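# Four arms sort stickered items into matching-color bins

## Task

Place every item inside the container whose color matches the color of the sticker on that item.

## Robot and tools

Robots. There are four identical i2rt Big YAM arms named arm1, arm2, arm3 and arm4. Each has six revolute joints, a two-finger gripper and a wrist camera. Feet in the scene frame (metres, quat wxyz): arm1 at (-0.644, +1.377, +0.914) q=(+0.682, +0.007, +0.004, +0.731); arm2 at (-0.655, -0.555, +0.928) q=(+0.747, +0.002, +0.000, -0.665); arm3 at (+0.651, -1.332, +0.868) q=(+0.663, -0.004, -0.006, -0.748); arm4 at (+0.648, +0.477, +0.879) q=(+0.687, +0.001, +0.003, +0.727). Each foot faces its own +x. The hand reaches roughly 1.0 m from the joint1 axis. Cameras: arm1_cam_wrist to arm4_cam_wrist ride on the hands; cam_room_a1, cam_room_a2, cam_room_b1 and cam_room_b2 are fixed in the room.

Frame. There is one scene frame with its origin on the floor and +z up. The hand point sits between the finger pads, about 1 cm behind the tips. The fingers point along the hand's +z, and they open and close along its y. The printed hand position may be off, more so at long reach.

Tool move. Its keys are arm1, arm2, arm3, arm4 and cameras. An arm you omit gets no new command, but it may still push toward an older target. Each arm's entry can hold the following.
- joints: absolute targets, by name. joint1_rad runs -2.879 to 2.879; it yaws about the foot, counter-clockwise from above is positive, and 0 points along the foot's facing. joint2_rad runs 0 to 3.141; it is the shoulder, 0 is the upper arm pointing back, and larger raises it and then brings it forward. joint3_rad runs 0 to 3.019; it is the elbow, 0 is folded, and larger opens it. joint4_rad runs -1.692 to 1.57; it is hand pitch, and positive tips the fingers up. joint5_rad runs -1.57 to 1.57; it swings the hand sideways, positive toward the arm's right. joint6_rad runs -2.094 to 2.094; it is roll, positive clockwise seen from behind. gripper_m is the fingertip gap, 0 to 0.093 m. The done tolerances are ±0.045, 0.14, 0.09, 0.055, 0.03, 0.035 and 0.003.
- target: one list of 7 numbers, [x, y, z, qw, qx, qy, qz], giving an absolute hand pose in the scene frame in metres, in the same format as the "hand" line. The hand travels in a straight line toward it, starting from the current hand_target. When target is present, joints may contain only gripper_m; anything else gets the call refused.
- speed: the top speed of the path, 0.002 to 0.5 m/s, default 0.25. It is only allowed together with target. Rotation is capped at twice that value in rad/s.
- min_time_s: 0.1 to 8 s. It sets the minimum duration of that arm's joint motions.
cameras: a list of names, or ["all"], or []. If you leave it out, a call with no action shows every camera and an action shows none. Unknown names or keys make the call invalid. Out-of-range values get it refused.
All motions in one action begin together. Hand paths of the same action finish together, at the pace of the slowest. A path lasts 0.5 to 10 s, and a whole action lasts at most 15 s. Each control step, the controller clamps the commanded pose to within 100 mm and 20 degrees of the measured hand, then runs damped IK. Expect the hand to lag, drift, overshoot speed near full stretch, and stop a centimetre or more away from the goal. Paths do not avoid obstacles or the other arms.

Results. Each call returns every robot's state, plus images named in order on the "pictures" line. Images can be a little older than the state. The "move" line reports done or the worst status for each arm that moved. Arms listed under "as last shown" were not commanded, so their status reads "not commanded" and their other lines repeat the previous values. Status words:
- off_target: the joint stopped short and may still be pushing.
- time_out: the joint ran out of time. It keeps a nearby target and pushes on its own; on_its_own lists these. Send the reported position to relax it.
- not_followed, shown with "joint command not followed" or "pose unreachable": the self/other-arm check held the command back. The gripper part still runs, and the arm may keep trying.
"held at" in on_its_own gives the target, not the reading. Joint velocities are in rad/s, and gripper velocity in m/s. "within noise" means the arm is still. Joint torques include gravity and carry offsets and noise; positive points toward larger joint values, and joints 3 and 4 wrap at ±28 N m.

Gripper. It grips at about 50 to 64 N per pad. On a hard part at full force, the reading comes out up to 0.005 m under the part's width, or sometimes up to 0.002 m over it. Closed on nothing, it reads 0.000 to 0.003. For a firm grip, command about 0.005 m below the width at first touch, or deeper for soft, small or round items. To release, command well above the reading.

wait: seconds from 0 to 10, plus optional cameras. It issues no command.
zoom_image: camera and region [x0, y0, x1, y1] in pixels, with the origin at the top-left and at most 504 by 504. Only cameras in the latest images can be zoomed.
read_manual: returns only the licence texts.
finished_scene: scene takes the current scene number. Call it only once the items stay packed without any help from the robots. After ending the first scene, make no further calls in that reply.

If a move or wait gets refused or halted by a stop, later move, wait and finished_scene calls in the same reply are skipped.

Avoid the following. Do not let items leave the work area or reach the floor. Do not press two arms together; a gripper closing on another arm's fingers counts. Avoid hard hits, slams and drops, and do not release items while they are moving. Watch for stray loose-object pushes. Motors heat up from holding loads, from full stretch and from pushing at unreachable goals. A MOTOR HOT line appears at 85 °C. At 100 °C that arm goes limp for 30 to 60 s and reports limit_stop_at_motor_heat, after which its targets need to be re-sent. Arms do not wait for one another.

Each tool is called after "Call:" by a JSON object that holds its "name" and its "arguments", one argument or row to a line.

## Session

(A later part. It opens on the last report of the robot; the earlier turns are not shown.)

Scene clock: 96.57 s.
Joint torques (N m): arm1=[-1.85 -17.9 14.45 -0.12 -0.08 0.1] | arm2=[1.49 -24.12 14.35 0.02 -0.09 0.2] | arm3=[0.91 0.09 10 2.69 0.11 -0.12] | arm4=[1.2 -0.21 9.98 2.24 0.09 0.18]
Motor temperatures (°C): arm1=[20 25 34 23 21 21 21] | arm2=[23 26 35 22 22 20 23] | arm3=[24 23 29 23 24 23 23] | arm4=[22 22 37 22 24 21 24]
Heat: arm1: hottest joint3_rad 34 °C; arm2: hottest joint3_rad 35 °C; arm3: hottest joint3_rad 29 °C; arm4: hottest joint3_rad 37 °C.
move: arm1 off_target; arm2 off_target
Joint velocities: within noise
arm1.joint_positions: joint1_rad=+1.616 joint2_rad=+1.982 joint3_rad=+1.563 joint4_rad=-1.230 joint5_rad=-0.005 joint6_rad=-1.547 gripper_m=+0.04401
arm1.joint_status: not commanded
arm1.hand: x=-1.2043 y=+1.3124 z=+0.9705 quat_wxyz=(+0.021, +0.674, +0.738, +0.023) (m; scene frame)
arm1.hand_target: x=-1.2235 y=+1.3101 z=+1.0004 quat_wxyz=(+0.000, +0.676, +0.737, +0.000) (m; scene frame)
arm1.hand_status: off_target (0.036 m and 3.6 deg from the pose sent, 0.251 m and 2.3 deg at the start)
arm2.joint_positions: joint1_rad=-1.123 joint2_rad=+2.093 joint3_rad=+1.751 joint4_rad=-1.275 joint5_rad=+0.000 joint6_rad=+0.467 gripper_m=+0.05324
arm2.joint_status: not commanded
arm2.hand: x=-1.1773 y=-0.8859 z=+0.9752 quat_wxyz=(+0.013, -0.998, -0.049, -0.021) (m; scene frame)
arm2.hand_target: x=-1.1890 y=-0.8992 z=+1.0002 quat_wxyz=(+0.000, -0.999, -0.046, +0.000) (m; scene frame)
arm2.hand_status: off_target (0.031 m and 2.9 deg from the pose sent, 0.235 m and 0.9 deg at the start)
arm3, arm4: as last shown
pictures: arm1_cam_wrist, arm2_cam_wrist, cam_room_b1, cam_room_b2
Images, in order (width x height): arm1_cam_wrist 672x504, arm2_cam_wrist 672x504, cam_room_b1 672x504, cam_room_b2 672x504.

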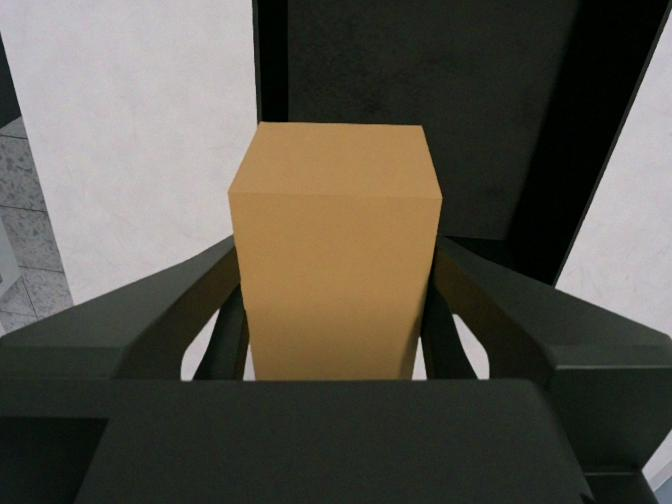

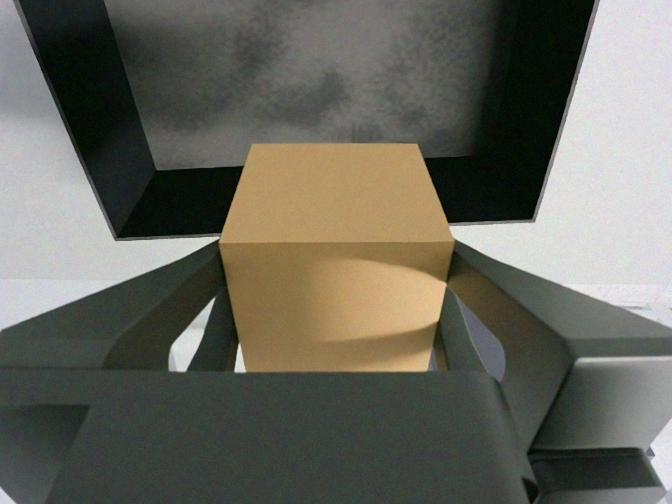

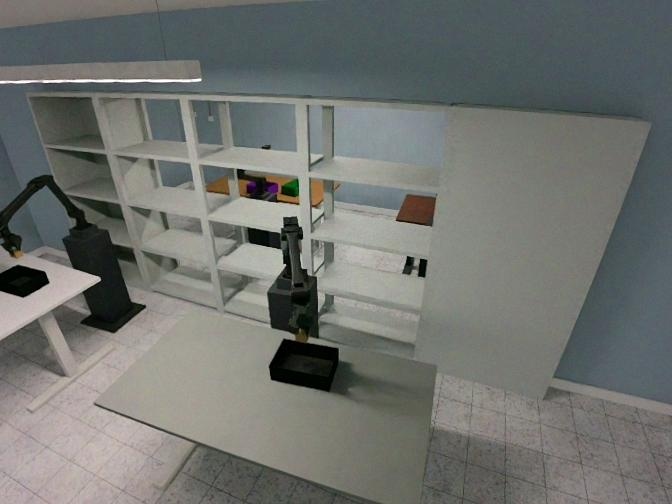

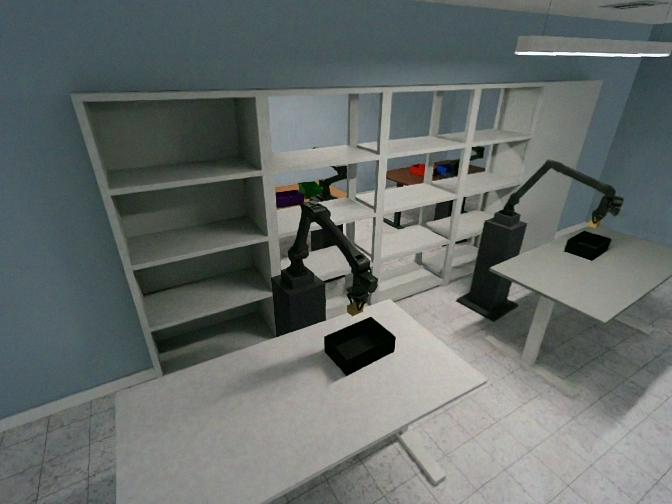

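Call:
{"name": "move", "arguments": {
  "arm1": {"joints":{"joint1_rad":0,"joint2_rad":0.24,"joint3_rad":0.26,"joint4_rad":-0.04,"joint5_rad":0,"joint6_rad":0},"min_time_s":3},
  "arm2": {"joints":{"joint1_rad":0,"joint2_rad":0.24,"joint3_rad":0.26,"joint4_rad":-0.04,"joint5_rad":0,"joint6_rad":0},"min_time_s":3}
}}

Call:
{"name": "move", "arguments": {
  "arm1": {"joints":{"joint1_rad":-2.226},"min_time_s":3},
  "arm2": {"joints":{"joint1_rad":0.921},"min_time_s":2},
  "arm3": {"joints":{"joint1_rad":-1.99},"min_time_s":3.5},
  "arm4": {"joints":{"joint1_rad":0.89},"min_time_s":3},
  "cameras": ["arm1_cam_wrist","arm2_cam_wrist","arm3_cam_wrist","arm4_cam_wrist","cam_room_a1","cam_room_a2"]
}}

Call:
{"name": "zoom_image", "arguments": {
  "camera": "cam_room_a2",
  "region": [300, 100, 500, 220]
}}

Call:
{"name": "zoom_image", "arguments": {
  "camera": "cam_room_a1",
  "region": [260, 130, 460, 250]
}}

Scene clock: 108.80 s.
Joint torques (N m): arm1=[-2.37 2.78 13.04 2.45 0.05 0.11] | arm2=[1.14 -0.15 11.81 3.67 -0.01 -0.08] | arm3=[0.97 0.21 9.99 2.62 0.11 -0.11] | arm4=[1.32 -0.73 10.14 2.17 0.12 0.17]
Motor temperatures (°C): arm1=[20 25 35 23 21 21 22] | arm2=[23 27 36 22 22 20 23] | arm3=[24 23 29 23 24 23 23] | arm4=[22 22 37 22 24 21 24]
Heat: arm1: hottest joint3_rad 35 °C; arm2: hottest joint3_rad 36 °C; arm3: hottest joint3_rad 29 °C; arm4: hottest joint3_rad 37 °C.
move: arm1 done; arm2 done
Joint velocities: within noise
arm1.joint_positions: joint1_rad=+0.004 joint2_rad=+0.245 joint3_rad=+0.252 joint4_rad=-0.063 joint5_rad=-0.001 joint6_rad=-0.009 gripper_m=+0.04401
arm1.joint_status: all done
arm1.hand: x=-0.6611 y=+1.6764 z=+1.1917 quat_wxyz=(-0.466, +0.530, -0.495, -0.506) (m; scene frame)
arm1.hand_target: x=-0.6594 y=+1.6760 z=+1.2043 quat_wxyz=(-0.475, +0.517, -0.490, -0.516) (m; scene frame)
arm1.hand_status: not commanded
arm2.joint_positions: joint1_rad=-0.004 joint2_rad=+0.250 joint3_rad=+0.266 joint4_rad=-0.067 joint5_rad=+0.000 joint6_rad=+0.015 gripper_m=+0.05322
arm2.joint_status: all done
arm2.hand: x=-0.6221 y=-0.8557 z=+1.2108 quat_wxyz=(-0.517, -0.488, -0.537, +0.454) (m; scene frame)
arm2.hand_target: x=-0.6210 y=-0.8543 z=+1.2164 quat_wxyz=(-0.523, -0.476, -0.534, +0.464) (m; scene frame)
arm2.hand_status: not commanded
arm3, arm4: as last shown
pictures: none

Scene clock: 112.63 s.
Joint torques (N m): arm1=[-2.32 3.02 12.97 2.63 0 0.08] | arm2=[0.97 -0.03 11.81 3.7 -0.01 -0.08] | arm3=[0.44 0.21 10.03 2.69 -0.02 -0.11] | arm4=[1.26 -0.56 10 2.04 0.09 0.13]
Motor temperatures (°C): arm1=[20 25 35 23 21 21 22] | arm2=[23 27 36 22 22 20 24] | arm3=[24 23 29 23 24 23 23] | arm4=[22 22 37 22 24 21 24]
Heat: arm1: hottest joint3_rad 35 °C; arm2: hottest joint3_rad 36 °C; arm3: hottest joint3_rad 29 °C; arm4: hottest joint3_rad 37 °C.
move: arm1 done; arm2 done; arm3 done; arm4 done
Joint velocities: within noise
arm1.joint_positions: joint1_rad=-2.222 joint2_rad=+0.245 joint3_rad=+0.252 joint4_rad=-0.063 joint5_rad=+0.000 joint6_rad=-0.007 gripper_m=+0.04401
arm1.joint_status: all done
arm1.hand: x=-0.3886 y=+1.2109 z=+1.1863 quat_wxyz=(-0.651, -0.205, -0.702, +0.200) (m; scene frame)
arm1.hand_target: x=-0.3896 y=+1.2101 z=+1.1988 quat_wxyz=(-0.665, -0.206, -0.689, +0.203) (m; scene frame)
arm1.hand_status: not commanded
arm2.joint_positions: joint1_rad=+0.918 joint2_rad=+0.250 joint3_rad=+0.266 joint4_rad=-0.067 joint5_rad=+0.000 joint6_rad=+0.014 gripper_m=+0.05321
arm2.joint_status: all done
arm2.hand: x=-0.3967 y=-0.7105 z=+1.2116 quat_wxyz=(-0.666, -0.198, -0.697, +0.176) (m; scene frame)
arm2.hand_target: x=-0.3974 y=-0.7091 z=+1.2172 quat_wxyz=(-0.676, -0.189, -0.689, +0.183) (m; scene frame)
arm2.hand_status: not commanded
arm3.joint_positions: joint1_rad=-1.980 joint2_rad=+0.414 joint3_rad=+0.474 joint4_rad=-0.173 joint5_rad=+0.001 joint6_rad=+0.006 gripper_m=+0.09400
arm3.joint_status: all done
arm3.hand: x=+0.3658 y=-1.1596 z=+1.2047 quat_wxyz=(+0.168, -0.721, +0.202, +0.642) (m; scene frame)
arm3.hand_target: x=+0.3678 y=-1.1570 z=+1.2083 quat_wxyz=(+0.175, -0.714, +0.202, +0.647) (m; scene frame)
arm3.hand_status: not commanded
arm4.joint_positions: joint1_rad=+0.888 joint2_rad=+0.417 joint3_rad=+0.466 joint4_rad=-0.175 joint5_rad=+0.001 joint6_rad=-0.013 gripper_m=+0.09399
arm4.joint_status: all done
arm4.hand: x=+0.3817 y=+0.6728 z=+1.2132 quat_wxyz=(-0.206, +0.714, -0.228, -0.629) (m; scene frame)
arm4.hand_target: x=+0.3821 y=+0.6718 z=+1.2230 quat_wxyz=(-0.205, +0.703, -0.229, -0.642) (m; scene frame)
arm4.hand_status: not commanded
pictures: arm1_cam_wrist, arm2_cam_wrist, arm3_cam_wrist, arm4_cam_wrist, cam_room_a1, cam_room_a2
Images, in order (width x height): arm1_cam_wrist 672x504, arm2_cam_wrist 672x504, arm3_cam_wrist 672x504, arm4_cam_wrist 672x504, cam_room_a1 672x504, cam_room_a2 672x504.

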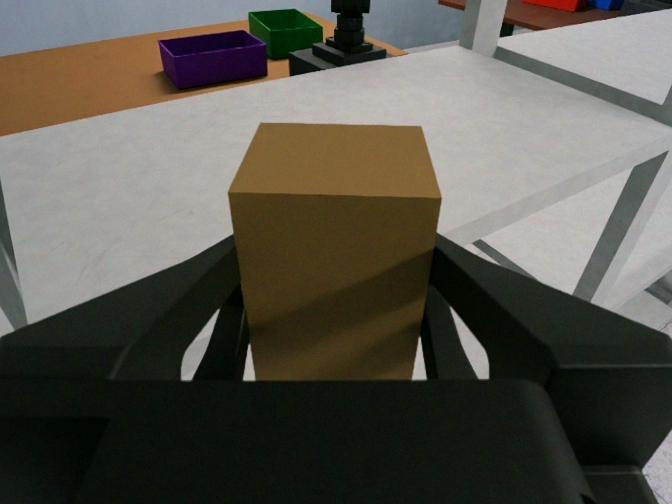

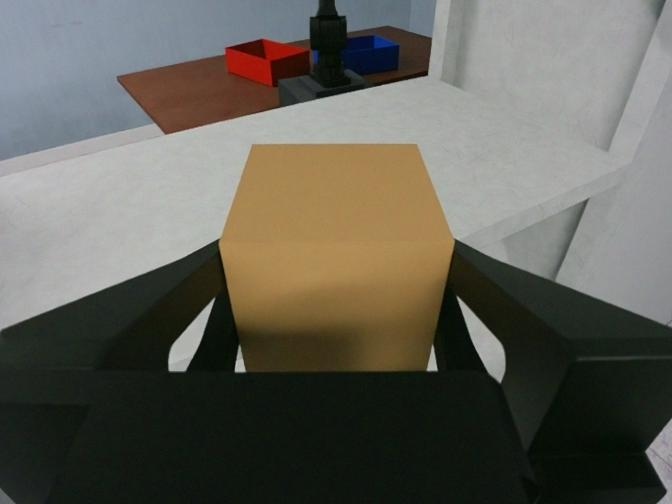

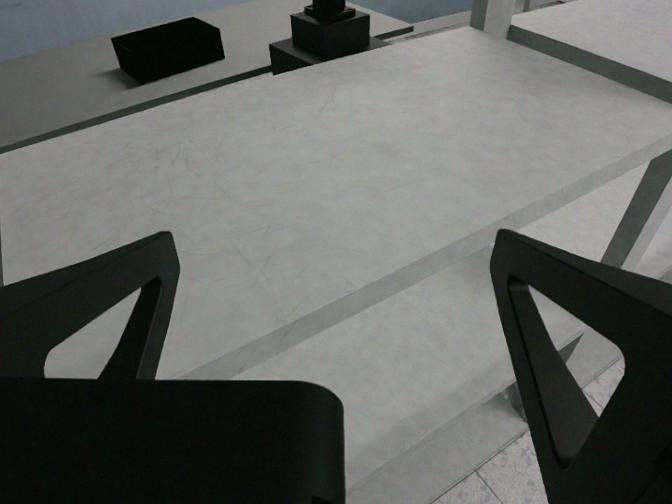

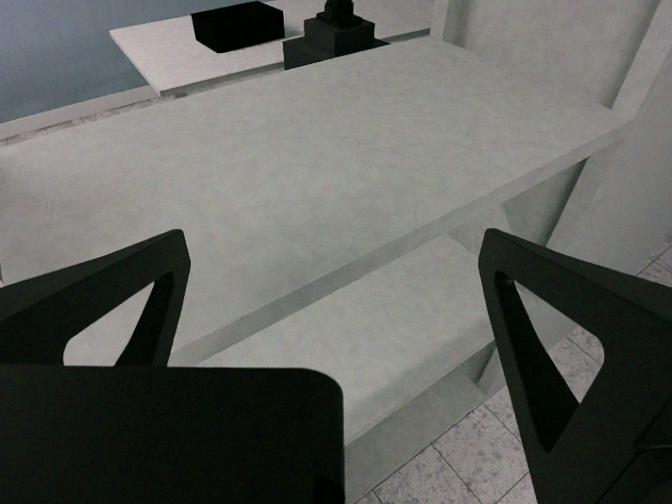

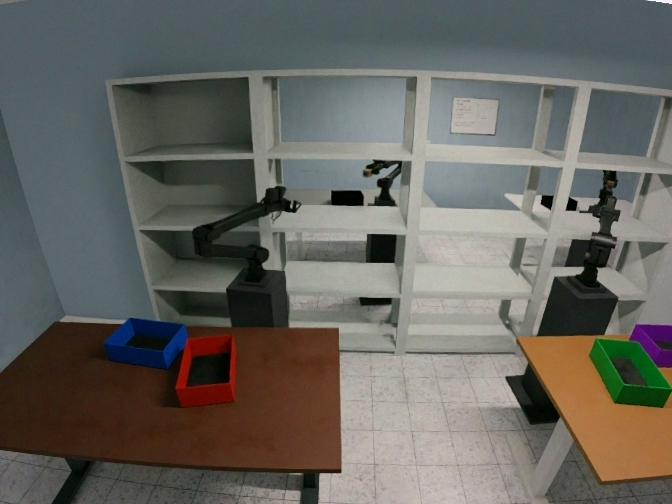

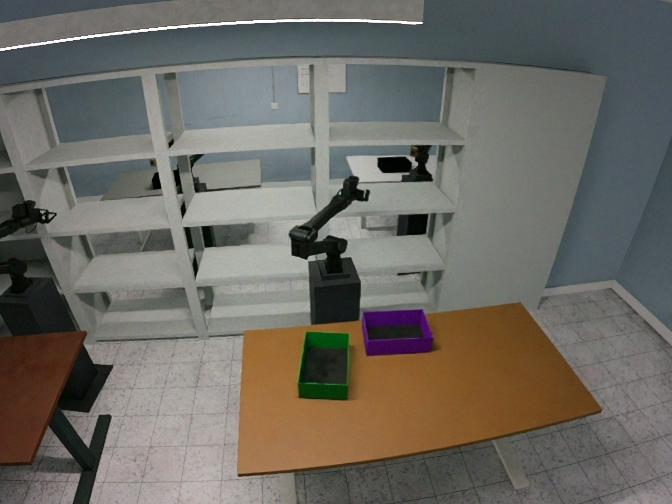

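Scaled by 2.520.

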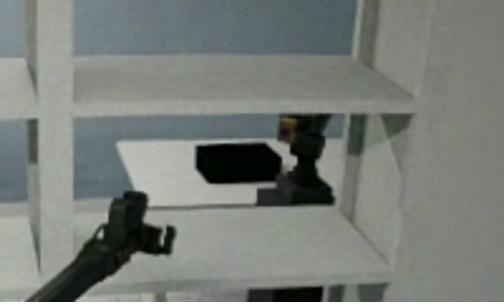

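Scaled by 2.520.

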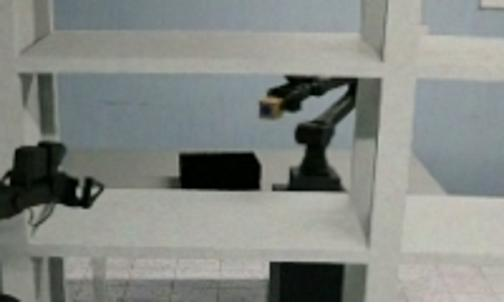

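Call:
{"name": "zoom_image", "arguments": {
  "camera": "cam_room_a2",
  "region": [395, 140, 435, 165]
}}

Call:
{"name": "zoom_image", "arguments": {
  "camera": "cam_room_a1",
  "region": [350, 160, 390, 185]
}}

Scaled by 12.600.

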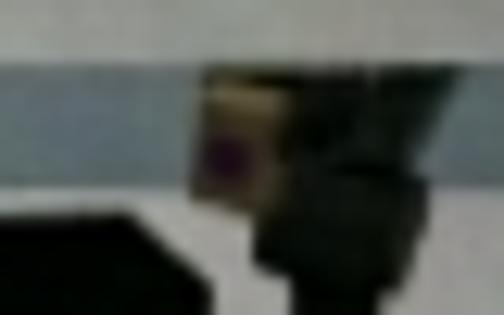

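Scaled by 12.600.

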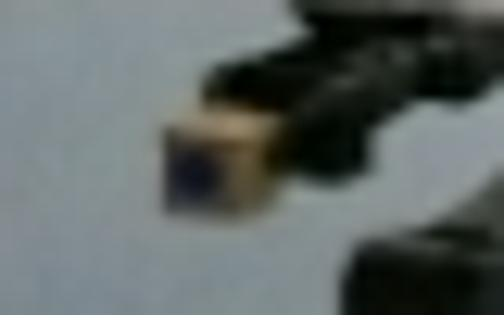

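Call:
{"name": "move", "arguments": {
  "arm1": {"target":[0.0,0.947,1.11,0.646,0.205,0.707,-0.196],"speed":0.22},
  "arm2": {"target":[0.0,-0.94,1.11,0.658,0.192,0.705,-0.179],"speed":0.22}
}}

Call:
{"name": "move", "arguments": {
  "arm1": {"target":[0.01,0.94,1.078,0.646,0.205,0.707,-0.196],"speed":0.08},
  "arm2": {"target":[0.01,-0.945,1.075,0.658,0.192,0.705,-0.179],"speed":0.08}
}}

Call:
{"name": "move", "arguments": {
  "arm1": {"target":[0.01,0.94,1.062,0.646,0.205,0.707,-0.196],"speed":0.06},
  "arm2": {"target":[0.01,-0.945,1.058,0.658,0.192,0.705,-0.179],"speed":0.06}
}}

Call:
{"name": "move", "arguments": {
  "arm1": {"target":[0.01,0.94,1.05,0.646,0.205,0.707,-0.196],"speed":0.06},
  "arm2": {"target":[0.01,-0.945,1.046,0.658,0.192,0.705,-0.179],"speed":0.06}
}}

Scene clock: 124.47 s.
Joint torques (N m): arm1=[-2.37 -15.33 14.63 1.43 -0.06 0.05] | arm2=[1.32 -18.49 14 2.18 0.12 -0.09] | arm3=[0.56 0.21 10.06 2.65 -0.02 -0.12] | arm4=[0.91 -0.56 10.07 2.32 0.09 0.16]
Motor temperatures (°C): arm1=[20 25 36 23 21 21 22] | arm2=[23 26 35 22 22 20 24] | arm3=[24 23 29 23 24 23 23] | arm4=[22 22 38 22 24 21 24]
Heat: arm1: hottest joint3_rad 36 °C; arm2: hottest joint3_rad 35 °C; arm3: hottest joint3_rad 29 °C; arm4: hottest joint3_rad 38 °C.
move: arm1 off_target; arm2 off_target
Joint velocities: within noise
arm1.joint_positions: joint1_rad=-2.223 joint2_rad=+1.931 joint3_rad=+1.217 joint4_rad=+0.595 joint5_rad=-0.016 joint6_rad=-0.007 gripper_m=+0.04402
arm1.joint_status: not commanded
arm1.hand: x=-0.0105 y=+0.9635 z=+1.0846 quat_wxyz=(-0.631, -0.206, -0.724, +0.188) (m; scene frame)
arm1.hand_target: x=-0.0021 y=+0.9481 z=+1.1103 quat_wxyz=(-0.647, -0.205, -0.708, +0.196) (m; scene frame)
arm1.hand_status: off_target (0.032 m and 2.7 deg from the pose sent, 0.476 m and 0.9 deg at the start)
arm2.joint_positions: joint1_rad=+0.918 joint2_rad=+1.936 joint3_rad=+1.167 joint4_rad=+0.677 joint5_rad=+0.000 joint6_rad=+0.012 gripper_m=+0.05321
arm2.joint_status: not commanded
arm2.hand: x=-0.0176 y=-0.9352 z=+1.0991 quat_wxyz=(-0.651, -0.201, -0.711, +0.173) (m; scene frame)
arm2.hand_target: x=-0.0013 y=-0.9393 z=+1.1101 quat_wxyz=(-0.658, -0.192, -0.705, +0.179) (m; scene frame)
arm2.hand_status: off_target (0.021 m and 1.6 deg from the pose sent, 0.469 m and 1.5 deg at the start)
arm3, arm4: as last shown
pictures: none

Scene clock: 125.57 s.
Joint torques (N m): arm1=[-3.37 -16.03 14.28 2.74 -0.05 0.03] | arm2=[1.44 -19.25 13.65 3.67 0.15 -0.08] | arm3=[0.5 0.15 9.99 2.67 -0.01 -0.12] | arm4=[1.26 -0.32 10.14 2.09 0.08 0.18]
Motor temperatures (°C): arm1=[20 25 36 23 21 21 22] | arm2=[23 26 35 22 22 20 24] | arm3=[24 23 29 23 24 23 23] | arm4=[22 22 38 22 24 21 24]
Heat: arm1: hottest joint3_rad 36 °C; arm2: hottest joint3_rad 35 °C; arm3: hottest joint3_rad 29 °C; arm4: hottest joint3_rad 38 °C.
move: arm1 off_target; arm2 off_target
Joint velocities: within noise
arm1.joint_positions: joint1_rad=-2.223 joint2_rad=+2.008 joint3_rad=+1.239 joint4_rad=+0.619 joint5_rad=-0.016 joint6_rad=-0.007 gripper_m=+0.04402
arm1.joint_status: not commanded
arm1.hand: x=-0.0032 y=+0.9584 z=+1.0444 quat_wxyz=(-0.619, -0.210, -0.734, +0.185) (m; scene frame)
arm1.hand_target: x=+0.0071 y=+0.9417 z=+1.0785 quat_wxyz=(-0.647, -0.205, -0.708, +0.196) (m; scene frame)
arm1.hand_status: off_target (0.041 m and 4.5 deg from the pose sent, 0.032 m and 2.7 deg at the start)
arm2.joint_positions: joint1_rad=+0.918 joint2_rad=+2.021 joint3_rad=+1.188 joint4_rad=+0.700 joint5_rad=+0.001 joint6_rad=+0.012 gripper_m=+0.05321
arm2.joint_status: not commanded
arm2.hand: x=-0.0101 y=-0.9396 z=+1.0544 quat_wxyz=(-0.636, -0.205, -0.724, +0.170) (m; scene frame)
arm2.hand_target: x=+0.0079 y=-0.9438 z=+1.0753 quat_wxyz=(-0.658, -0.193, -0.705, +0.179) (m; scene frame)
arm2.hand_status: off_target (0.029 m and 3.8 deg from the pose sent, 0.038 m and 1.6 deg at the start)
arm3, arm4: as last shown
pictures: none

Scene clock: 126.53 s.
Joint torques (N m): arm1=[-2.73 -15.21 13.9 2.76 -0.02 0.02] | arm2=[1.44 -19.02 13.27 3.69 0.13 -0.07] | arm3=[0.56 0.03 10.07 2.66 -0.01 -0.12] | arm4=[0.97 -0.03 10.06 2.19 0.07 0.2]
Motor temperatures (°C): arm1=[20 25 36 23 21 21 22] | arm2=[23 26 35 22 22 20 24] | arm3=[24 23 29 23 24 23 23] | arm4=[22 22 38 22 24 21 24]
Heat: arm1: hottest joint3_rad 36 °C; arm2: hottest joint3_rad 35 °C; arm3: hottest joint3_rad 29 °C; arm4: hottest joint3_rad 38 °C.
move: arm1 off_target; arm2 off_target
Joint velocities: within noise
arm1.joint_positions: joint1_rad=-2.223 joint2_rad=+2.030 joint3_rad=+1.239 joint4_rad=+0.653 joint5_rad=-0.016 joint6_rad=-0.007 gripper_m=+0.04402
arm1.joint_status: not commanded
arm1.hand: x=-0.0021 y=+0.9577 z=+1.0366 quat_wxyz=(-0.624, -0.208, -0.730, +0.186) (m; scene frame)
arm1.hand_target: x=+0.0076 y=+0.9413 z=+1.0623 quat_wxyz=(-0.647, -0.205, -0.708, +0.196) (m; scene frame)
arm1.hand_status: off_target (0.033 m and 3.9 deg from the pose sent, 0.029 m and 4.5 deg at the start)
arm2.joint_positions: joint1_rad=+0.918 joint2_rad=+2.048 joint3_rad=+1.188 joint4_rad=+0.735 joint5_rad=+0.001 joint6_rad=+0.012 gripper_m=+0.05321
arm2.joint_status: not commanded
arm2.hand: x=-0.0094 y=-0.9400 z=+1.0431 quat_wxyz=(-0.639, -0.204, -0.722, +0.170) (m; scene frame)
arm2.hand_target: x=+0.0082 y=-0.9440 z=+1.0582 quat_wxyz=(-0.658, -0.193, -0.706, +0.179) (m; scene frame)
arm2.hand_status: off_target (0.025 m and 3.4 deg from the pose sent, 0.021 m and 3.8 deg at the start)
arm3, arm4: as last shown
pictures: none

Scene clock: 127.50 s.
Joint torques (N m): arm1=[-3.43 -15.03 13.57 2.32 -0.04 0.05] | arm2=[1.49 -18.43 13.12 3.52 0.12 -0.06] | arm3=[0.5 -0.03 10.03 2.66 -0.02 -0.11] | arm4=[0.97 -0.09 10.09 2.19 0.07 0.17]
Motor temperatures (°C): arm1=[20 25 36 23 21 21 22] | arm2=[23 26 35 22 22 20 24] | arm3=[24 23 29 23 24 23 23] | arm4=[22 22 38 22 24 21 24]
Heat: arm1: hottest joint3_rad 36 °C; arm2: hottest joint3_rad 35 °C; arm3: hottest joint3_rad 29 °C; arm4: hottest joint3_rad 38 °C.
move: arm1 off_target; arm2 off_target
Joint velocities: within noise
arm1.joint_positions: joint1_rad=-2.223 joint2_rad=+2.043 joint3_rad=+1.242 joint4_rad=+0.681 joint5_rad=-0.016 joint6_rad=-0.007 gripper_m=+0.04402
arm1.joint_status: not commanded
arm1.hand: x=-0.0005 y=+0.9566 z=+1.0358 quat_wxyz=(-0.631, -0.207, -0.724, +0.188) (m; scene frame)
arm1.hand_target: x=+0.0083 y=+0.9408 z=+1.0504 quat_wxyz=(-0.647, -0.205, -0.708, +0.196) (m; scene frame)
arm1.hand_status: off_target (0.024 m and 2.8 deg from the pose sent, 0.025 m and 3.8 deg at the start)
arm2.joint_positions: joint1_rad=+0.918 joint2_rad=+2.066 joint3_rad=+1.189 joint4_rad=+0.763 joint5_rad=+0.001 joint6_rad=+0.009 gripper_m=+0.05321
arm2.joint_status: not commanded
arm2.hand: x=-0.0086 y=-0.9402 z=+1.0376 quat_wxyz=(-0.643, -0.202, -0.718, +0.172) (m; scene frame)
arm2.hand_target: x=+0.0085 y=-0.9440 z=+1.0462 quat_wxyz=(-0.658, -0.192, -0.705, +0.179) (m; scene frame)
arm2.hand_status: off_target (0.021 m and 2.7 deg from the pose sent, 0.020 m and 3.3 deg at the start)
arm3, arm4: as last shown
pictures: none

Call:
{"name": "move", "arguments": {
  "arm2": {"target":[0.01,-0.945,1.037,0.658,0.192,0.705,-0.179],"speed":0.06}
}}

Call:
{"name": "move", "arguments": {
  "arm1": {"joints":{"gripper_m":0.09}},
  "arm2": {"joints":{"gripper_m":0.09}}
}}

Call:
{"name": "move", "arguments": {
  "arm1": {"target":[-0.25,1.12,1.10,0.646,0.205,0.707,-0.196],"speed":0.13},
  "arm2": {"target":[-0.25,-0.79,1.10,0.658,0.192,0.705,-0.179],"speed":0.13},
  "cameras": ["arm1_cam_wrist","arm2_cam_wrist"]
}}

Scene clock: 134.20 s.
Joint torques (N m): arm1=[-2.96 -14.8 13.61 2.39 -0.07 0.05] | arm2=[1.38 -18.08 12.63 3.4 0.11 -0.05] | arm3=[0.5 0.09 10.02 2.66 -0.01 -0.12] | arm4=[0.79 -0.56 10 2.19 0.06 0.18]
Motor temperatures (°C): arm1=[20 25 36 23 21 21 22] | arm2=[23 26 35 23 22 20 24] | arm3=[24 23 29 23 24 23 23] | arm4=[22 22 38 22 24 21 24]
Heat: arm1: hottest joint3_rad 36 °C; arm2: hottest joint3_rad 35 °C; arm3: hottest joint3_rad 29 °C; arm4: hottest joint3_rad 38 °C.
move: arm2 off_target
Joint velocities: within noise
arm1, arm3, arm4: as last shown
arm2.joint_positions: joint1_rad=+0.918 joint2_rad=+2.079 joint3_rad=+1.195 joint4_rad=+0.784 joint5_rad=+0.001 joint6_rad=+0.009 gripper_m=+0.05321
arm2.joint_status: not commanded
arm2.hand: x=-0.0066 y=-0.9414 z=+1.0366 quat_wxyz=(-0.648, -0.201, -0.714, +0.174) (m; scene frame)
arm2.hand_target: x=+0.0088 y=-0.9442 z=+1.0369 quat_wxyz=(-0.658, -0.192, -0.706, +0.179) (m; scene frame)
arm2.hand_status: off_target (0.017 m and 1.9 deg from the pose sent, 0.019 m and 2.7 deg at the start)
pictures: none

Scene clock: 134.80 s.
Joint torques (N m): arm1=[-3.08 -15.21 13.49 2.48 -0.02 0.03] | arm2=[1.44 -18.2 12.59 3.38 0.11 -0.05] | arm3=[0.5 0.03 10.04 2.66 -0.01 -0.11] | arm4=[0.79 0.15 10.18 2.29 0.07 0.16]
Motor temperatures (°C): arm1=[20 25 36 23 21 21 22] | arm2=[23 26 35 23 22 20 24] | arm3=[24 23 29 23 24 23 23] | arm4=[22 22 38 22 24 21 24]
Heat: arm1: hottest joint3_rad 36 °C; arm2: hottest joint3_rad 35 °C; arm3: hottest joint3_rad 29 °C; arm4: hottest joint3_rad 38 °C.
move: arm1 done; arm2 done
Joint velocities: within noise
arm1.joint_positions: joint1_rad=-2.223 joint2_rad=+2.047 joint3_rad=+1.242 joint4_rad=+0.681 joint5_rad=-0.016 joint6_rad=-0.007 gripper_m=+0.08996
arm1.joint_status: all done
arm1.hand: x=-0.0006 y=+0.9566 z=+1.0324 quat_wxyz=(-0.629, -0.207, -0.726, +0.187) (m; scene frame)
arm1.hand_target: x=+0.0083 y=+0.9408 z=+1.0504 quat_wxyz=(-0.647, -0.205, -0.708, +0.196) (m; scene frame)
arm1.hand_status: not commanded
arm2.joint_positions: joint1_rad=+0.918 joint2_rad=+2.081 joint3_rad=+1.195 joint4_rad=+0.784 joint5_rad=+0.001 joint6_rad=+0.009 gripper_m=+0.08993
arm2.joint_status: all done
arm2.hand: x=-0.0066 y=-0.9413 z=+1.0352 quat_wxyz=(-0.648, -0.201, -0.714, +0.174) (m; scene frame)
arm2.hand_target: x=+0.0088 y=-0.9442 z=+1.0371 quat_wxyz=(-0.658, -0.192, -0.705, +0.179) (m; scene frame)
arm2.hand_status: not commanded
arm3, arm4: as last shown
pictures: none

Scene clock: 137.83 s.
Joint torques (N m): arm1=[-2.14 -5.6 8.09 1.58 0.09 0.05] | arm2=[1.61 -9.76 6.78 2.17 0.17 -0.05] | arm3=[0.56 -0.03 10.04 2.7 -0.02 -0.12] | arm4=[0.97 -0.03 10.14 2.26 0.07 0.18]
Motor temperatures (°C): arm1=[20 25 35 23 21 21 22] | arm2=[23 26 34 23 22 20 24] | arm3=[24 23 29 23 24 23 23] | arm4=[22 22 38 22 24 21 24]
Heat: arm1: hottest joint3_rad 35 °C; arm2: hottest joint3_rad 34 °C; arm3: hottest joint3_rad 29 °C; arm4: hottest joint3_rad 38 °C.
move: arm1 done; arm2 done
Joint velocities: arm1=[within noise] | arm2=[-0.015 -0.015 0.002 0.002 -0.154 -0.066 0] | arm3=[within noise] | arm4=[within noise]
arm1.joint_positions: joint1_rad=-2.223 joint2_rad=+1.312 joint3_rad=+0.386 joint4_rad=+0.854 joint5_rad=-0.008 joint6_rad=-0.007 gripper_m=+0.08996
arm1.joint_status: not commanded
arm1.hand: x=-0.2501 y=+1.1201 z=+1.0977 quat_wxyz=(-0.647, -0.205, -0.708, +0.196) (m; scene frame)
arm1.hand_target: x=-0.2501 y=+1.1199 z=+1.0999 quat_wxyz=(-0.647, -0.205, -0.708, +0.196) (m; scene frame)
arm1.hand_status: done (0.002 m and 0.1 deg from the pose sent, 0.306 m and 3.1 deg at the start)
arm2.joint_positions: joint1_rad=+0.926 joint2_rad=+1.399 joint3_rad=+0.379 joint4_rad=+0.966 joint5_rad=+0.010 joint6_rad=+0.009 gripper_m=+0.08993
arm2.joint_status: not commanded
arm2.hand: x=-0.2491 y=-0.7953 z=+1.1041 quat_wxyz=(-0.664, -0.197, -0.699, +0.179) (m; scene frame)
arm2.hand_target: x=-0.2500 y=-0.7901 z=+1.1000 quat_wxyz=(-0.659, -0.192, -0.705, +0.179) (m; scene frame)
arm2.hand_status: done (0.007 m and 1.2 deg from the pose sent, 0.294 m and 2.0 deg at the start)
arm3, arm4: as last shown
pictures: arm1_cam_wrist, arm2_cam_wrist
Images, in order (width x height): arm1_cam_wrist 672x504, arm2_cam_wrist 672x504.

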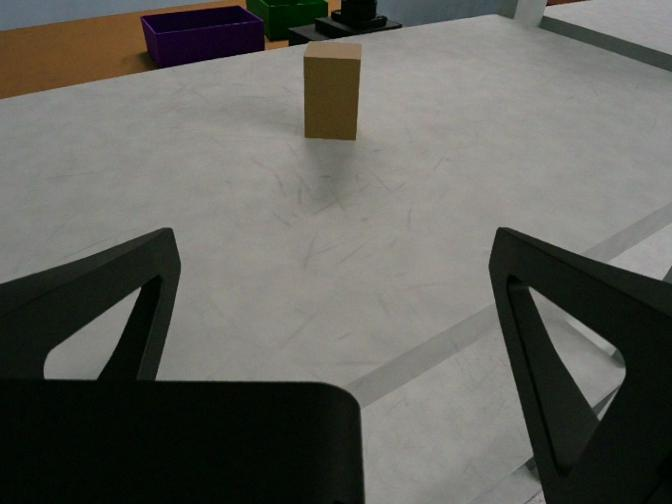

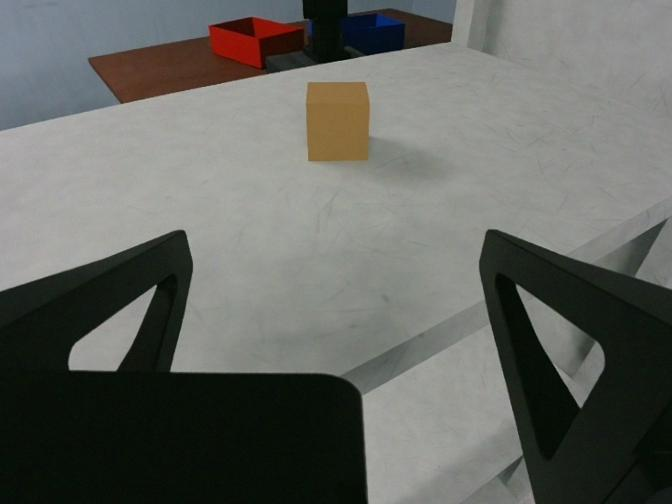

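Call:
{"name": "move", "arguments": {
  "arm1": {"target":[-0.36,1.19,1.15,0.646,0.205,0.707,-0.196],"speed":0.2},
  "arm2": {"target":[-0.36,-0.73,1.15,0.658,0.192,0.705,-0.179],"speed":0.2},
  "arm3": {"target":[0.10,-1.005,1.075,0.179,-0.716,0.198,0.645],"speed":0.22},
  "arm4": {"target":[0.10,0.89,1.075,0.207,-0.707,0.230,0.636],"speed":0.22}
}}

Call:
{"name": "move", "arguments": {
  "arm3": {"target":[0.048,-0.988,1.06,0.179,-0.716,0.198,0.645],"speed":0.15},
  "arm4": {"target":[0.052,0.94,1.06,0.207,-0.707,0.230,0.636],"speed":0.15},
  "cameras": ["arm3_cam_wrist","arm4_cam_wrist"]
}}

Scene clock: 144.30 s.
Joint torques (N m): arm1=[-3.14 1.2 11.96 1.46 -0.03 0.03] | arm2=[0.5 -2.08 10.25 1.94 -0.19 -0.05] | arm3=[1.61 -14.51 10.95 2.62 0.11 -0.13] | arm4=[0.15 -16.38 10.21 2.19 -0.05 0.09]
Motor temperatures (°C): arm1=[20 25 35 23 21 21 22] | arm2=[23 26 34 22 22 20 23] | arm3=[24 23 30 23 24 23 23] | arm4=[22 22 38 22 24 21 24]
Heat: arm1: hottest joint3_rad 35 °C; arm2: hottest joint3_rad 34 °C; arm3: hottest joint3_rad 30 °C; arm4: hottest joint3_rad 38 °C.
move: arm1 done; arm2 done; arm3 off_target; arm4 off_target
Joint velocities: within noise
arm1.joint_positions: joint1_rad=-2.225 joint2_rad=+0.516 joint3_rad=+0.201 joint4_rad=+0.249 joint5_rad=-0.019 joint6_rad=-0.007 gripper_m=+0.08996
arm1.joint_status: not commanded
arm1.hand: x=-0.3579 y=+1.1930 z=+1.1507 quat_wxyz=(-0.650, -0.201, -0.707, +0.194) (m; scene frame)
arm1.hand_target: x=-0.3600 y=+1.1900 z=+1.1500 quat_wxyz=(-0.647, -0.205, -0.708, +0.196) (m; scene frame)
arm1.hand_status: done (0.004 m and 0.7 deg from the pose sent, 0.140 m and 0.1 deg at the start)
arm2.joint_positions: joint1_rad=+0.926 joint2_rad=+0.616 joint3_rad=+0.180 joint4_rad=+0.391 joint5_rad=+0.005 joint6_rad=+0.009 gripper_m=+0.08993
arm2.joint_status: not commanded
arm2.hand: x=-0.3573 y=-0.7316 z=+1.1600 quat_wxyz=(-0.667, -0.195, -0.696, +0.178) (m; scene frame)
arm2.hand_target: x=-0.3599 y=-0.7301 z=+1.1500 quat_wxyz=(-0.658, -0.192, -0.705, +0.179) (m; scene frame)
arm2.hand_status: done (0.010 m and 1.5 deg from the pose sent, 0.137 m and 1.1 deg at the start)
arm3.joint_positions: joint1_rad=-1.980 joint2_rad=+1.639 joint3_rad=+0.828 joint4_rad=+0.659 joint5_rad=+0.013 joint6_rad=-0.003 gripper_m=+0.09400
arm3.joint_status: not commanded
arm3.hand: x=+0.1138 y=-1.0117 z=+1.0517 quat_wxyz=(+0.171, -0.733, +0.206, +0.625) (m; scene frame)
arm3.hand_target: x=+0.1012 y=-1.0058 z=+1.0752 quat_wxyz=(+0.179, -0.716, +0.198, +0.645) (m; scene frame)
arm3.hand_status: off_target (0.028 m and 3.2 deg from the pose sent, 0.334 m and 1.5 deg at the start)
arm4.joint_positions: joint1_rad=+0.874 joint2_rad=+1.760 joint3_rad=+0.960 joint4_rad=+0.646 joint5_rad=-0.015 joint6_rad=-0.013 gripper_m=+0.09399
arm4.joint_status: not commanded
arm4.hand: x=+0.1093 y=+0.8770 z=+1.0575 quat_wxyz=(-0.201, +0.723, -0.231, -0.619) (m; scene frame)
arm4.hand_target: x=+0.1012 y=+0.8893 z=+1.0752 quat_wxyz=(-0.207, +0.707, -0.230, -0.636) (m; scene frame)
arm4.hand_status: off_target (0.024 m and 2.7 deg from the pose sent, 0.382 m and 1.2 deg at the start)
pictures: none

Scene clock: 145.37 s.
Joint torques (N m): arm1=[-3.31 1.9 11.84 1.48 -0.05 0.04] | arm2=[0.62 -2.02 10.25 1.99 -0.18 -0.05] | arm3=[2.43 -16.56 11.26 2.17 0.11 -0.11] | arm4=[0.73 -18.78 10.76 1.07 -0.05 0.08]
Motor temperatures (°C): arm1=[20 25 35 23 21 21 22] | arm2=[23 26 33 22 22 20 23] | arm3=[24 23 30 23 24 23 23] | arm4=[22 22 38 22 24 21 24]
Heat: arm1: hottest joint3_rad 35 °C; arm2: hottest joint3_rad 33 °C; arm3: hottest joint3_rad 30 °C; arm4: hottest joint3_rad 38 °C.
move: arm3 off_target; arm4 off_target
Joint velocities: within noise
arm1, arm2: as last shown
arm3.joint_positions: joint1_rad=-1.968 joint2_rad=+1.773 joint3_rad=+0.974 joint4_rad=+0.660 joint5_rad=+0.034 joint6_rad=-0.003 gripper_m=+0.09400
arm3.joint_status: not commanded
arm3.hand: x=+0.0660 y=-0.9887 z=+1.0418 quat_wxyz=(+0.177, -0.728, +0.207, +0.629) (m; scene frame)
arm3.hand_target: x=+0.0493 y=-0.9888 z=+1.0601 quat_wxyz=(+0.179, -0.716, +0.198, +0.645) (m; scene frame)
arm3.hand_status: off_target (0.026 m and 2.6 deg from the pose sent, 0.070 m and 3.2 deg at the start)
arm4.joint_positions: joint1_rad=+0.853 joint2_rad=+1.917 joint3_rad=+1.168 joint4_rad=+0.629 joint5_rad=-0.033 joint6_rad=-0.013 gripper_m=+0.09399
arm4.joint_status: not commanded
arm4.hand: x=+0.0615 y=+0.9286 z=+1.0539 quat_wxyz=(-0.206, +0.712, -0.230, -0.631) (m; scene frame)
arm4.hand_target: x=+0.0529 y=+0.9395 z=+1.0600 quat_wxyz=(-0.207, +0.707, -0.230, -0.636) (m; scene frame)
arm4.hand_status: off_target (0.016 m and 0.8 deg from the pose sent, 0.085 m and 2.7 deg at the start)
pictures: arm3_cam_wrist, arm4_cam_wrist
Images, in order (width x height): arm3_cam_wrist 672x504, arm4_cam_wrist 672x504.

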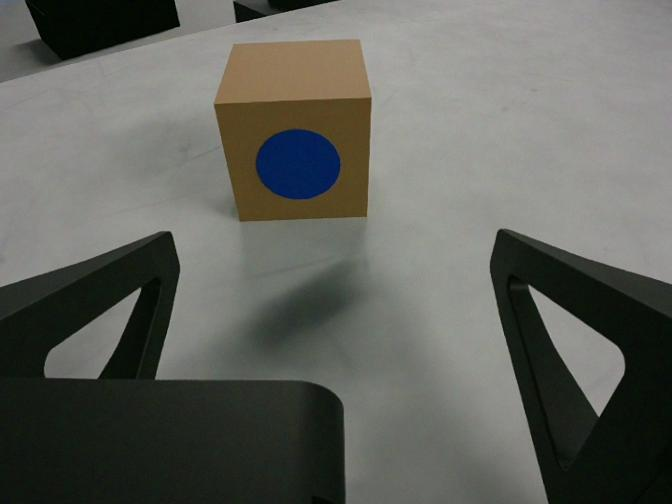

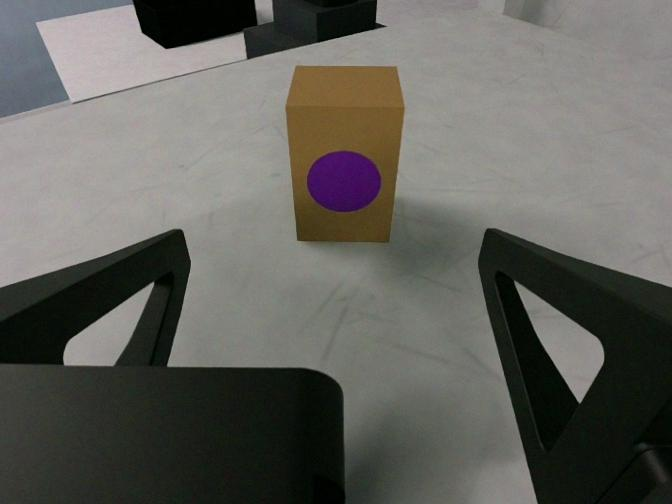

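Call:
{"name": "move", "arguments": {
  "arm3": {"target":[-0.031,-0.958,1.042,0.179,-0.716,0.198,0.645],"speed":0.1},
  "arm4": {"target":[-0.012,0.989,1.044,0.207,-0.707,0.230,0.636],"speed":0.1},
  "cameras": ["arm3_cam_wrist","arm4_cam_wrist"]
}}

Scene clock: 151.20 s.
Joint torques (N m): arm1=[-2.2 1.96 11.92 1.47 -0.03 0.06] | arm2=[0.62 -2.08 10.29 2.02 -0.18 -0.05] | arm3=[2.55 -19.19 11.73 1.47 0.09 -0.08] | arm4=[0.91 -21.71 11.43 0.98 0.02 0.09]
Motor temperatures (°C): arm1=[20 25 35 23 21 21 22] | arm2=[23 26 33 22 22 20 23] | arm3=[24 23 30 23 24 23 23] | arm4=[22 22 38 22 24 21 24]
Heat: arm1: hottest joint3_rad 35 °C; arm2: hottest joint3_rad 33 °C; arm3: hottest joint3_rad 30 °C; arm4: hottest joint3_rad 38 °C.
move: arm3 off_target; arm4 off_target
Joint velocities: within noise
arm1, arm2: as last shown
arm3.joint_positions: joint1_rad=-1.950 joint2_rad=+1.963 joint3_rad=+1.239 joint4_rad=+0.613 joint5_rad=+0.054 joint6_rad=-0.004 gripper_m=+0.09400
arm3.joint_status: not commanded
arm3.hand: x=-0.0130 y=-0.9553 z=+1.0353 quat_wxyz=(+0.181, -0.719, +0.205, +0.639) (m; scene frame)
arm3.hand_target: x=-0.0300 y=-0.9587 z=+1.0421 quat_wxyz=(+0.179, -0.716, +0.198, +0.645) (m; scene frame)
arm3.hand_status: off_target (0.019 m and 1.2 deg from the pose sent, 0.102 m and 2.5 deg at the start)
arm4.joint_positions: joint1_rad=+0.853 joint2_rad=+2.097 joint3_rad=+1.445 joint4_rad=+0.538 joint5_rad=-0.033 joint6_rad=-0.013 gripper_m=+0.09399
arm4.joint_status: not commanded
arm4.hand: x=-0.0022 y=+0.9782 z=+1.0442 quat_wxyz=(-0.207, +0.710, -0.229, -0.634) (m; scene frame)
arm4.hand_target: x=-0.0110 y=+0.9884 z=+1.0442 quat_wxyz=(-0.207, +0.707, -0.230, -0.636) (m; scene frame)
arm4.hand_status: off_target (0.015 m and 0.4 deg from the pose sent, 0.096 m and 0.8 deg at the start)
pictures: arm3_cam_wrist, arm4_cam_wrist
Images, in order (width x height): arm3_cam_wrist 672x504, arm4_cam_wrist 672x504.

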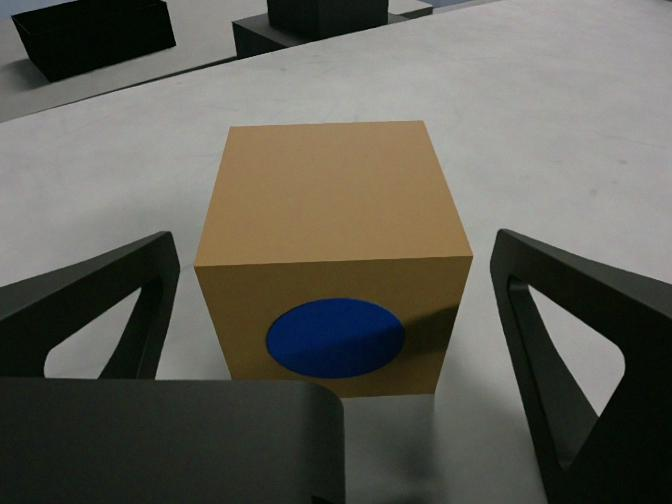

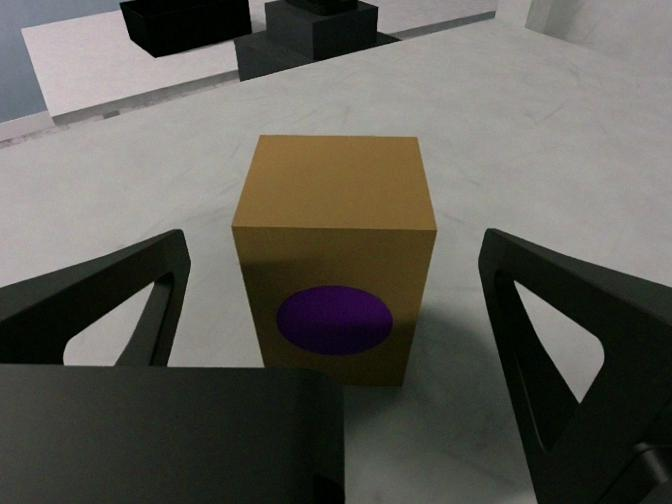

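Call:
{"name": "move", "arguments": {
  "arm3": {"joints":{"gripper_m":0.035}},
  "arm4": {"joints":{"gripper_m":0.025}}
}}

Call:
{"name": "move", "arguments": {
  "arm3": {"target":[-0.01,-0.955,1.10,0.179,-0.716,0.198,0.645],"speed":0.12},
  "arm4": {"target":[0.0,0.975,1.10,0.207,-0.707,0.230,0.636],"speed":0.12}
}}

Call:
{"name": "move", "arguments": {
  "arm3": {"target":[0.368,-1.157,1.21,0.179,-0.716,0.198,0.645],"speed":0.25},
  "arm4": {"target":[0.381,0.672,1.22,0.207,-0.707,0.230,0.636],"speed":0.25}
}}

Call:
{"name": "move", "arguments": {
  "arm3": {"joints":{"joint1_rad":0.906,"joint2_rad":0.41,"joint3_rad":0.47,"joint4_rad":-0.154,"joint5_rad":0,"joint6_rad":0},"min_time_s":3.5},
  "arm4": {"joints":{"joint1_rad":-1.12,"joint2_rad":0.41,"joint3_rad":0.47,"joint4_rad":-0.154,"joint5_rad":0,"joint6_rad":0},"min_time_s":3}
}}

Call:
{"name": "move", "arguments": {
  "arm3": {"joints":{"joint2_rad":1.3,"joint3_rad":1.5,"joint4_rad":-1.4},"min_time_s":2.5},
  "arm4": {"joints":{"joint2_rad":1.3,"joint3_rad":1.5,"joint4_rad":-1.4},"min_time_s":2.5},
  "cameras": ["arm3_cam_wrist","arm4_cam_wrist"]
}}

Scene clock: 168.43 s.
Joint torques (N m): arm1=[-2.26 2.26 11.78 1.39 -0.04 0.04] | arm2=[0.56 -2.02 10.28 1.98 -0.18 -0.05] | arm3=[2.61 -19.19 11.73 1.46 0.07 -0.08] | arm4=[0.44 -21.77 11.4 0.91 0 0.07]
Motor temperatures (°C): arm1=[20 24 36 23 21 21 22] | arm2=[23 26 33 22 22 20 23] | arm3=[24 25 31 23 24 23 23] | arm4=[22 24 36 22 24 21 24]
Heat: arm1: hottest joint3_rad 36 °C; arm2: hottest joint3_rad 33 °C; arm3: hottest joint3_rad 31 °C; arm4: hottest joint3_rad 36 °C.
move: arm3 off_target; arm4 off_target
Joint velocities: within noise
arm1, arm2: as last shown
arm3.joint_positions: joint1_rad=-1.950 joint2_rad=+1.963 joint3_rad=+1.239 joint4_rad=+0.612 joint5_rad=+0.055 joint6_rad=-0.004 gripper_m=+0.05312
arm3.joint_status: gripper_m off_target (ended at +0.05315, target +0.03500)
arm3.hand: x=-0.0129 y=-0.9552 z=+1.0352 quat_wxyz=(+0.181, -0.720, +0.205, +0.638) (m; scene frame)
arm3.hand_target: x=-0.0299 y=-0.9586 z=+1.0421 quat_wxyz=(+0.179, -0.716, +0.198, +0.645) (m; scene frame)
arm3.hand_status: not commanded
arm4.joint_positions: joint1_rad=+0.853 joint2_rad=+2.097 joint3_rad=+1.445 joint4_rad=+0.538 joint5_rad=-0.033 joint6_rad=-0.013 gripper_m=+0.04446
arm4.joint_status: gripper_m off_target (ended at +0.04448, target +0.02500)
arm4.hand: x=-0.0022 y=+0.9782 z=+1.0442 quat_wxyz=(-0.207, +0.709, -0.229, -0.634) (m; scene frame)
arm4.hand_target: x=-0.0110 y=+0.9885 z=+1.0442 quat_wxyz=(-0.207, +0.707, -0.230, -0.636) (m; scene frame)
arm4.hand_status: not commanded
pictures: none

Scene clock: 169.70 s.
Joint torques (N m): arm1=[-2.32 1.79 12.01 1.47 -0.02 0.08] | arm2=[0.44 -2.02 10.25 1.94 -0.18 -0.05] | arm3=[1.2 -21.13 10.82 1.74 -0.09 -0.09] | arm4=[1.14 -24.7 9.68 1.11 0.17 0.08]
Motor temperatures (°C): arm1=[20 24 36 23 21 21 22] | arm2=[23 25 33 22 22 20 23] | arm3=[24 25 31 23 24 23 23] | arm4=[22 24 36 22 24 21 25]
Heat: arm1: hottest joint3_rad 36 °C; arm2: hottest joint3_rad 33 °C; arm3: hottest joint3_rad 31 °C; arm4: hottest joint3_rad 36 °C.
move: arm3 off_target; arm4 off_target
Joint velocities: within noise
arm1, arm2: as last shown
arm3.joint_positions: joint1_rad=-1.950 joint2_rad=+1.865 joint3_rad=+1.239 joint4_rad=+0.497 joint5_rad=+0.039 joint6_rad=-0.004 gripper_m=+0.05321
arm3.joint_status: not commanded
arm3.hand: x=-0.0058 y=-0.9617 z=+1.0790 quat_wxyz=(+0.174, -0.727, +0.201, +0.633) (m; scene frame)
arm3.hand_target: x=-0.0093 y=-0.9553 z=+1.1000 quat_wxyz=(+0.179, -0.716, +0.198, +0.645) (m; scene frame)
arm3.hand_status: off_target (0.022 m and 1.9 deg from the pose sent, 0.065 m and 1.2 deg at the start)
arm4.joint_positions: joint1_rad=+0.853 joint2_rad=+2.023 joint3_rad=+1.446 joint4_rad=+0.449 joint5_rad=-0.033 joint6_rad=-0.013 gripper_m=+0.04446
arm4.joint_status: not commanded
arm4.hand: x=+0.0030 y=+0.9745 z=+1.0823 quat_wxyz=(-0.205, +0.714, -0.231, -0.629) (m; scene frame)
arm4.hand_target: x=+0.0003 y=+0.9749 z=+1.1002 quat_wxyz=(-0.207, +0.707, -0.230, -0.636) (m; scene frame)
arm4.hand_status: off_target (0.018 m and 1.1 deg from the pose sent, 0.056 m and 0.4 deg at the start)
pictures: none

Scene clock: 172.40 s.
Joint torques (N m): arm1=[-2.9 1.79 11.78 1.55 -0.05 0.03] | arm2=[0.67 -2.08 10.28 1.98 -0.18 -0.05] | arm3=[0.21 0.91 10.1 1.7 -0.11 -0.11] | arm4=[1.2 1.55 10.18 1.22 0.22 0.13]
Motor temperatures (°C): arm1=[20 24 36 23 21 21 21] | arm2=[23 25 33 22 22 20 23] | arm3=[24 25 31 23 24 23 23] | arm4=[22 24 36 22 24 21 25]
Heat: arm1: hottest joint3_rad 36 °C; arm2: hottest joint3_rad 33 °C; arm3: hottest joint3_rad 31 °C; arm4: hottest joint3_rad 36 °C.
move: arm3 done; arm4 done
Joint velocities: within noise
arm1, arm2: as last shown
arm3.joint_positions: joint1_rad=-1.973 joint2_rad=+0.405 joint3_rad=+0.478 joint4_rad=-0.159 joint5_rad=+0.007 joint6_rad=-0.005 gripper_m=+0.05321
arm3.joint_status: not commanded
arm3.hand: x=+0.3667 y=-1.1614 z=+1.2137 quat_wxyz=(+0.174, -0.713, +0.195, +0.650) (m; scene frame)
arm3.hand_target: x=+0.3680 y=-1.1571 z=+1.2101 quat_wxyz=(+0.179, -0.716, +0.198, +0.645) (m; scene frame)
arm3.hand_status: done (0.006 m and 1.0 deg from the pose sent, 0.442 m and 1.9 deg at the start)
arm4.joint_positions: joint1_rad=+0.891 joint2_rad=+0.407 joint3_rad=+0.467 joint4_rad=-0.153 joint5_rad=+0.010 joint6_rad=-0.013 gripper_m=+0.04446
arm4.joint_status: not commanded
arm4.hand: x=+0.3835 y=+0.6726 z=+1.2222 quat_wxyz=(-0.213, +0.703, -0.227, -0.640) (m; scene frame)
arm4.hand_target: x=+0.3811 y=+0.6720 z=+1.2200 quat_wxyz=(-0.207, +0.707, -0.230, -0.636) (m; scene frame)
arm4.hand_status: done (0.003 m and 1.0 deg from the pose sent, 0.503 m and 1.2 deg at the start)
pictures: none

Scene clock: 176.23 s.
Joint torques (N m): arm1=[-2.61 2.32 11.88 1.48 -0.03 0.04] | arm2=[0.56 -2.14 10.29 1.99 -0.18 -0.05] | arm3=[1.9 1.03 10.02 2.03 0.03 0] | arm4=[0.44 0.85 10.03 1.51 -0.02 0.18]
Motor temperatures (°C): arm1=[20 24 36 23 21 21 21] | arm2=[23 25 33 22 22 20 23] | arm3=[24 24 31 23 24 23 24] | arm4=[22 24 37 22 24 21 25]
Heat: arm1: hottest joint3_rad 36 °C; arm2: hottest joint3_rad 33 °C; arm3: hottest joint3_rad 31 °C; arm4: hottest joint3_rad 37 °C.
move: arm3 done; arm4 done
Joint velocities: within noise
arm1, arm2: as last shown
arm3.joint_positions: joint1_rad=+0.897 joint2_rad=+0.405 joint3_rad=+0.473 joint4_rad=-0.159 joint5_rad=+0.000 joint6_rad=-0.005 gripper_m=+0.05321
arm3.joint_status: all done
arm3.hand: x=+0.8804 y=-1.5617 z=+1.2167 quat_wxyz=(-0.624, -0.280, -0.679, +0.267) (m; scene frame)
arm3.hand_target: x=+0.8834 y=-1.5605 z=+1.2142 quat_wxyz=(-0.624, -0.279, -0.681, +0.262) (m; scene frame)
arm3.hand_status: not commanded
arm4.joint_positions: joint1_rad=-1.119 joint2_rad=+0.407 joint3_rad=+0.467 joint4_rad=-0.153 joint5_rad=+0.003 joint6_rad=-0.012 gripper_m=+0.04437
arm4.joint_status: all done
arm4.hand: x=+0.9377 y=+0.6378 z=+1.2197 quat_wxyz=(-0.651, +0.190, -0.717, -0.163) (m; scene frame)
arm4.hand_target: x=+0.9380 y=+0.6384 z=+1.2205 quat_wxyz=(-0.650, +0.186, -0.718, -0.168) (m; scene frame)
arm4.hand_status: not commanded
pictures: none

Scene clock: 179.20 s.
Joint torques (N m): arm1=[-2.49 2.2 11.9 1.44 -0.06 0.03] | arm2=[0.5 -1.96 10.29 1.94 -0.18 -0.05] | arm3=[1.9 -10.81 14.37 0.36 0.05 0.01] | arm4=[0.79 -10.52 12.92 0.17 -0.07 0.17]
Motor temperatures (°C): arm1=[20 24 36 23 21 21 21] | arm2=[23 25 33 22 22 20 23] | arm3=[24 24 31 23 24 23 24] | arm4=[22 24 37 22 24 21 25]
Heat: arm1: hottest joint3_rad 36 °C; arm2: hottest joint3_rad 33 °C; arm3: hottest joint3_rad 31 °C; arm4: hottest joint3_rad 37 °C.
move: arm3 done; arm4 done
Joint velocities: within noise
arm1, arm2: as last shown
arm3.joint_positions: joint1_rad=+0.897 joint2_rad=+1.297 joint3_rad=+1.441 joint4_rad=-1.393 joint5_rad=+0.000 joint6_rad=-0.005 gripper_m=+0.05321
arm3.joint_status: all done
arm3.hand: x=+0.9593 y=-1.6422 z=+1.2049 quat_wxyz=(-0.150, -0.379, -0.911, +0.068) (m; scene frame)
arm3.hand_target: x=+0.9685 y=-1.6454 z=+1.2306 quat_wxyz=(-0.173, -0.375, -0.907, +0.077) (m; scene frame)
arm3.hand_status: not commanded
arm4.joint_positions: joint1_rad=-1.119 joint2_rad=+1.290 joint3_rad=+1.443 joint4_rad=-1.389 joint5_rad=+0.003 joint6_rad=-0.012 gripper_m=+0.04437
arm4.joint_status: all done
arm4.hand: x=+1.0354 y=+0.6921 z=+1.2137 quat_wxyz=(-0.159, +0.254, -0.953, -0.038) (m; scene frame)
arm4.hand_target: x=+1.0433 y=+0.6969 z=+1.2349 quat_wxyz=(-0.176, +0.247, -0.952, -0.045) (m; scene frame)
arm4.hand_status: not commanded
pictures: arm3_cam_wrist, arm4_cam_wrist
Images, in order (width x height): arm3_cam_wrist 672x504, arm4_cam_wrist 672x504.

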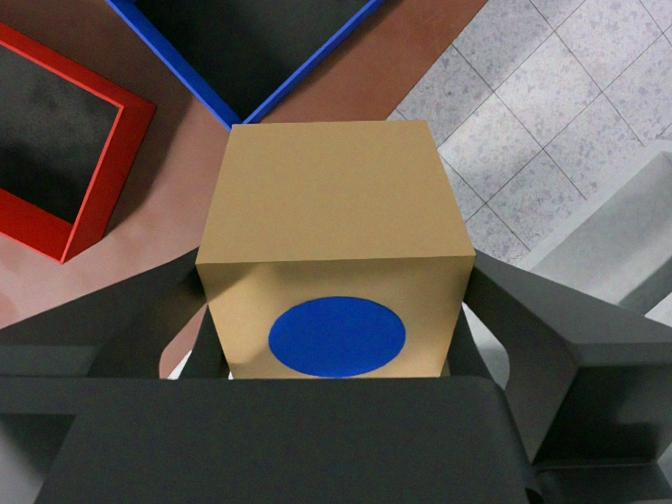

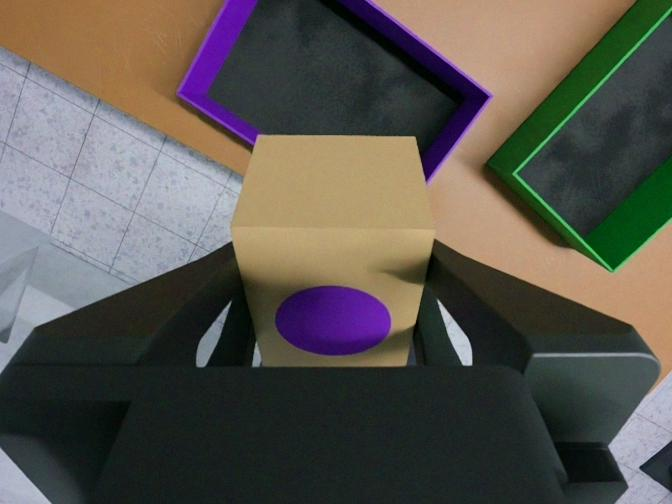

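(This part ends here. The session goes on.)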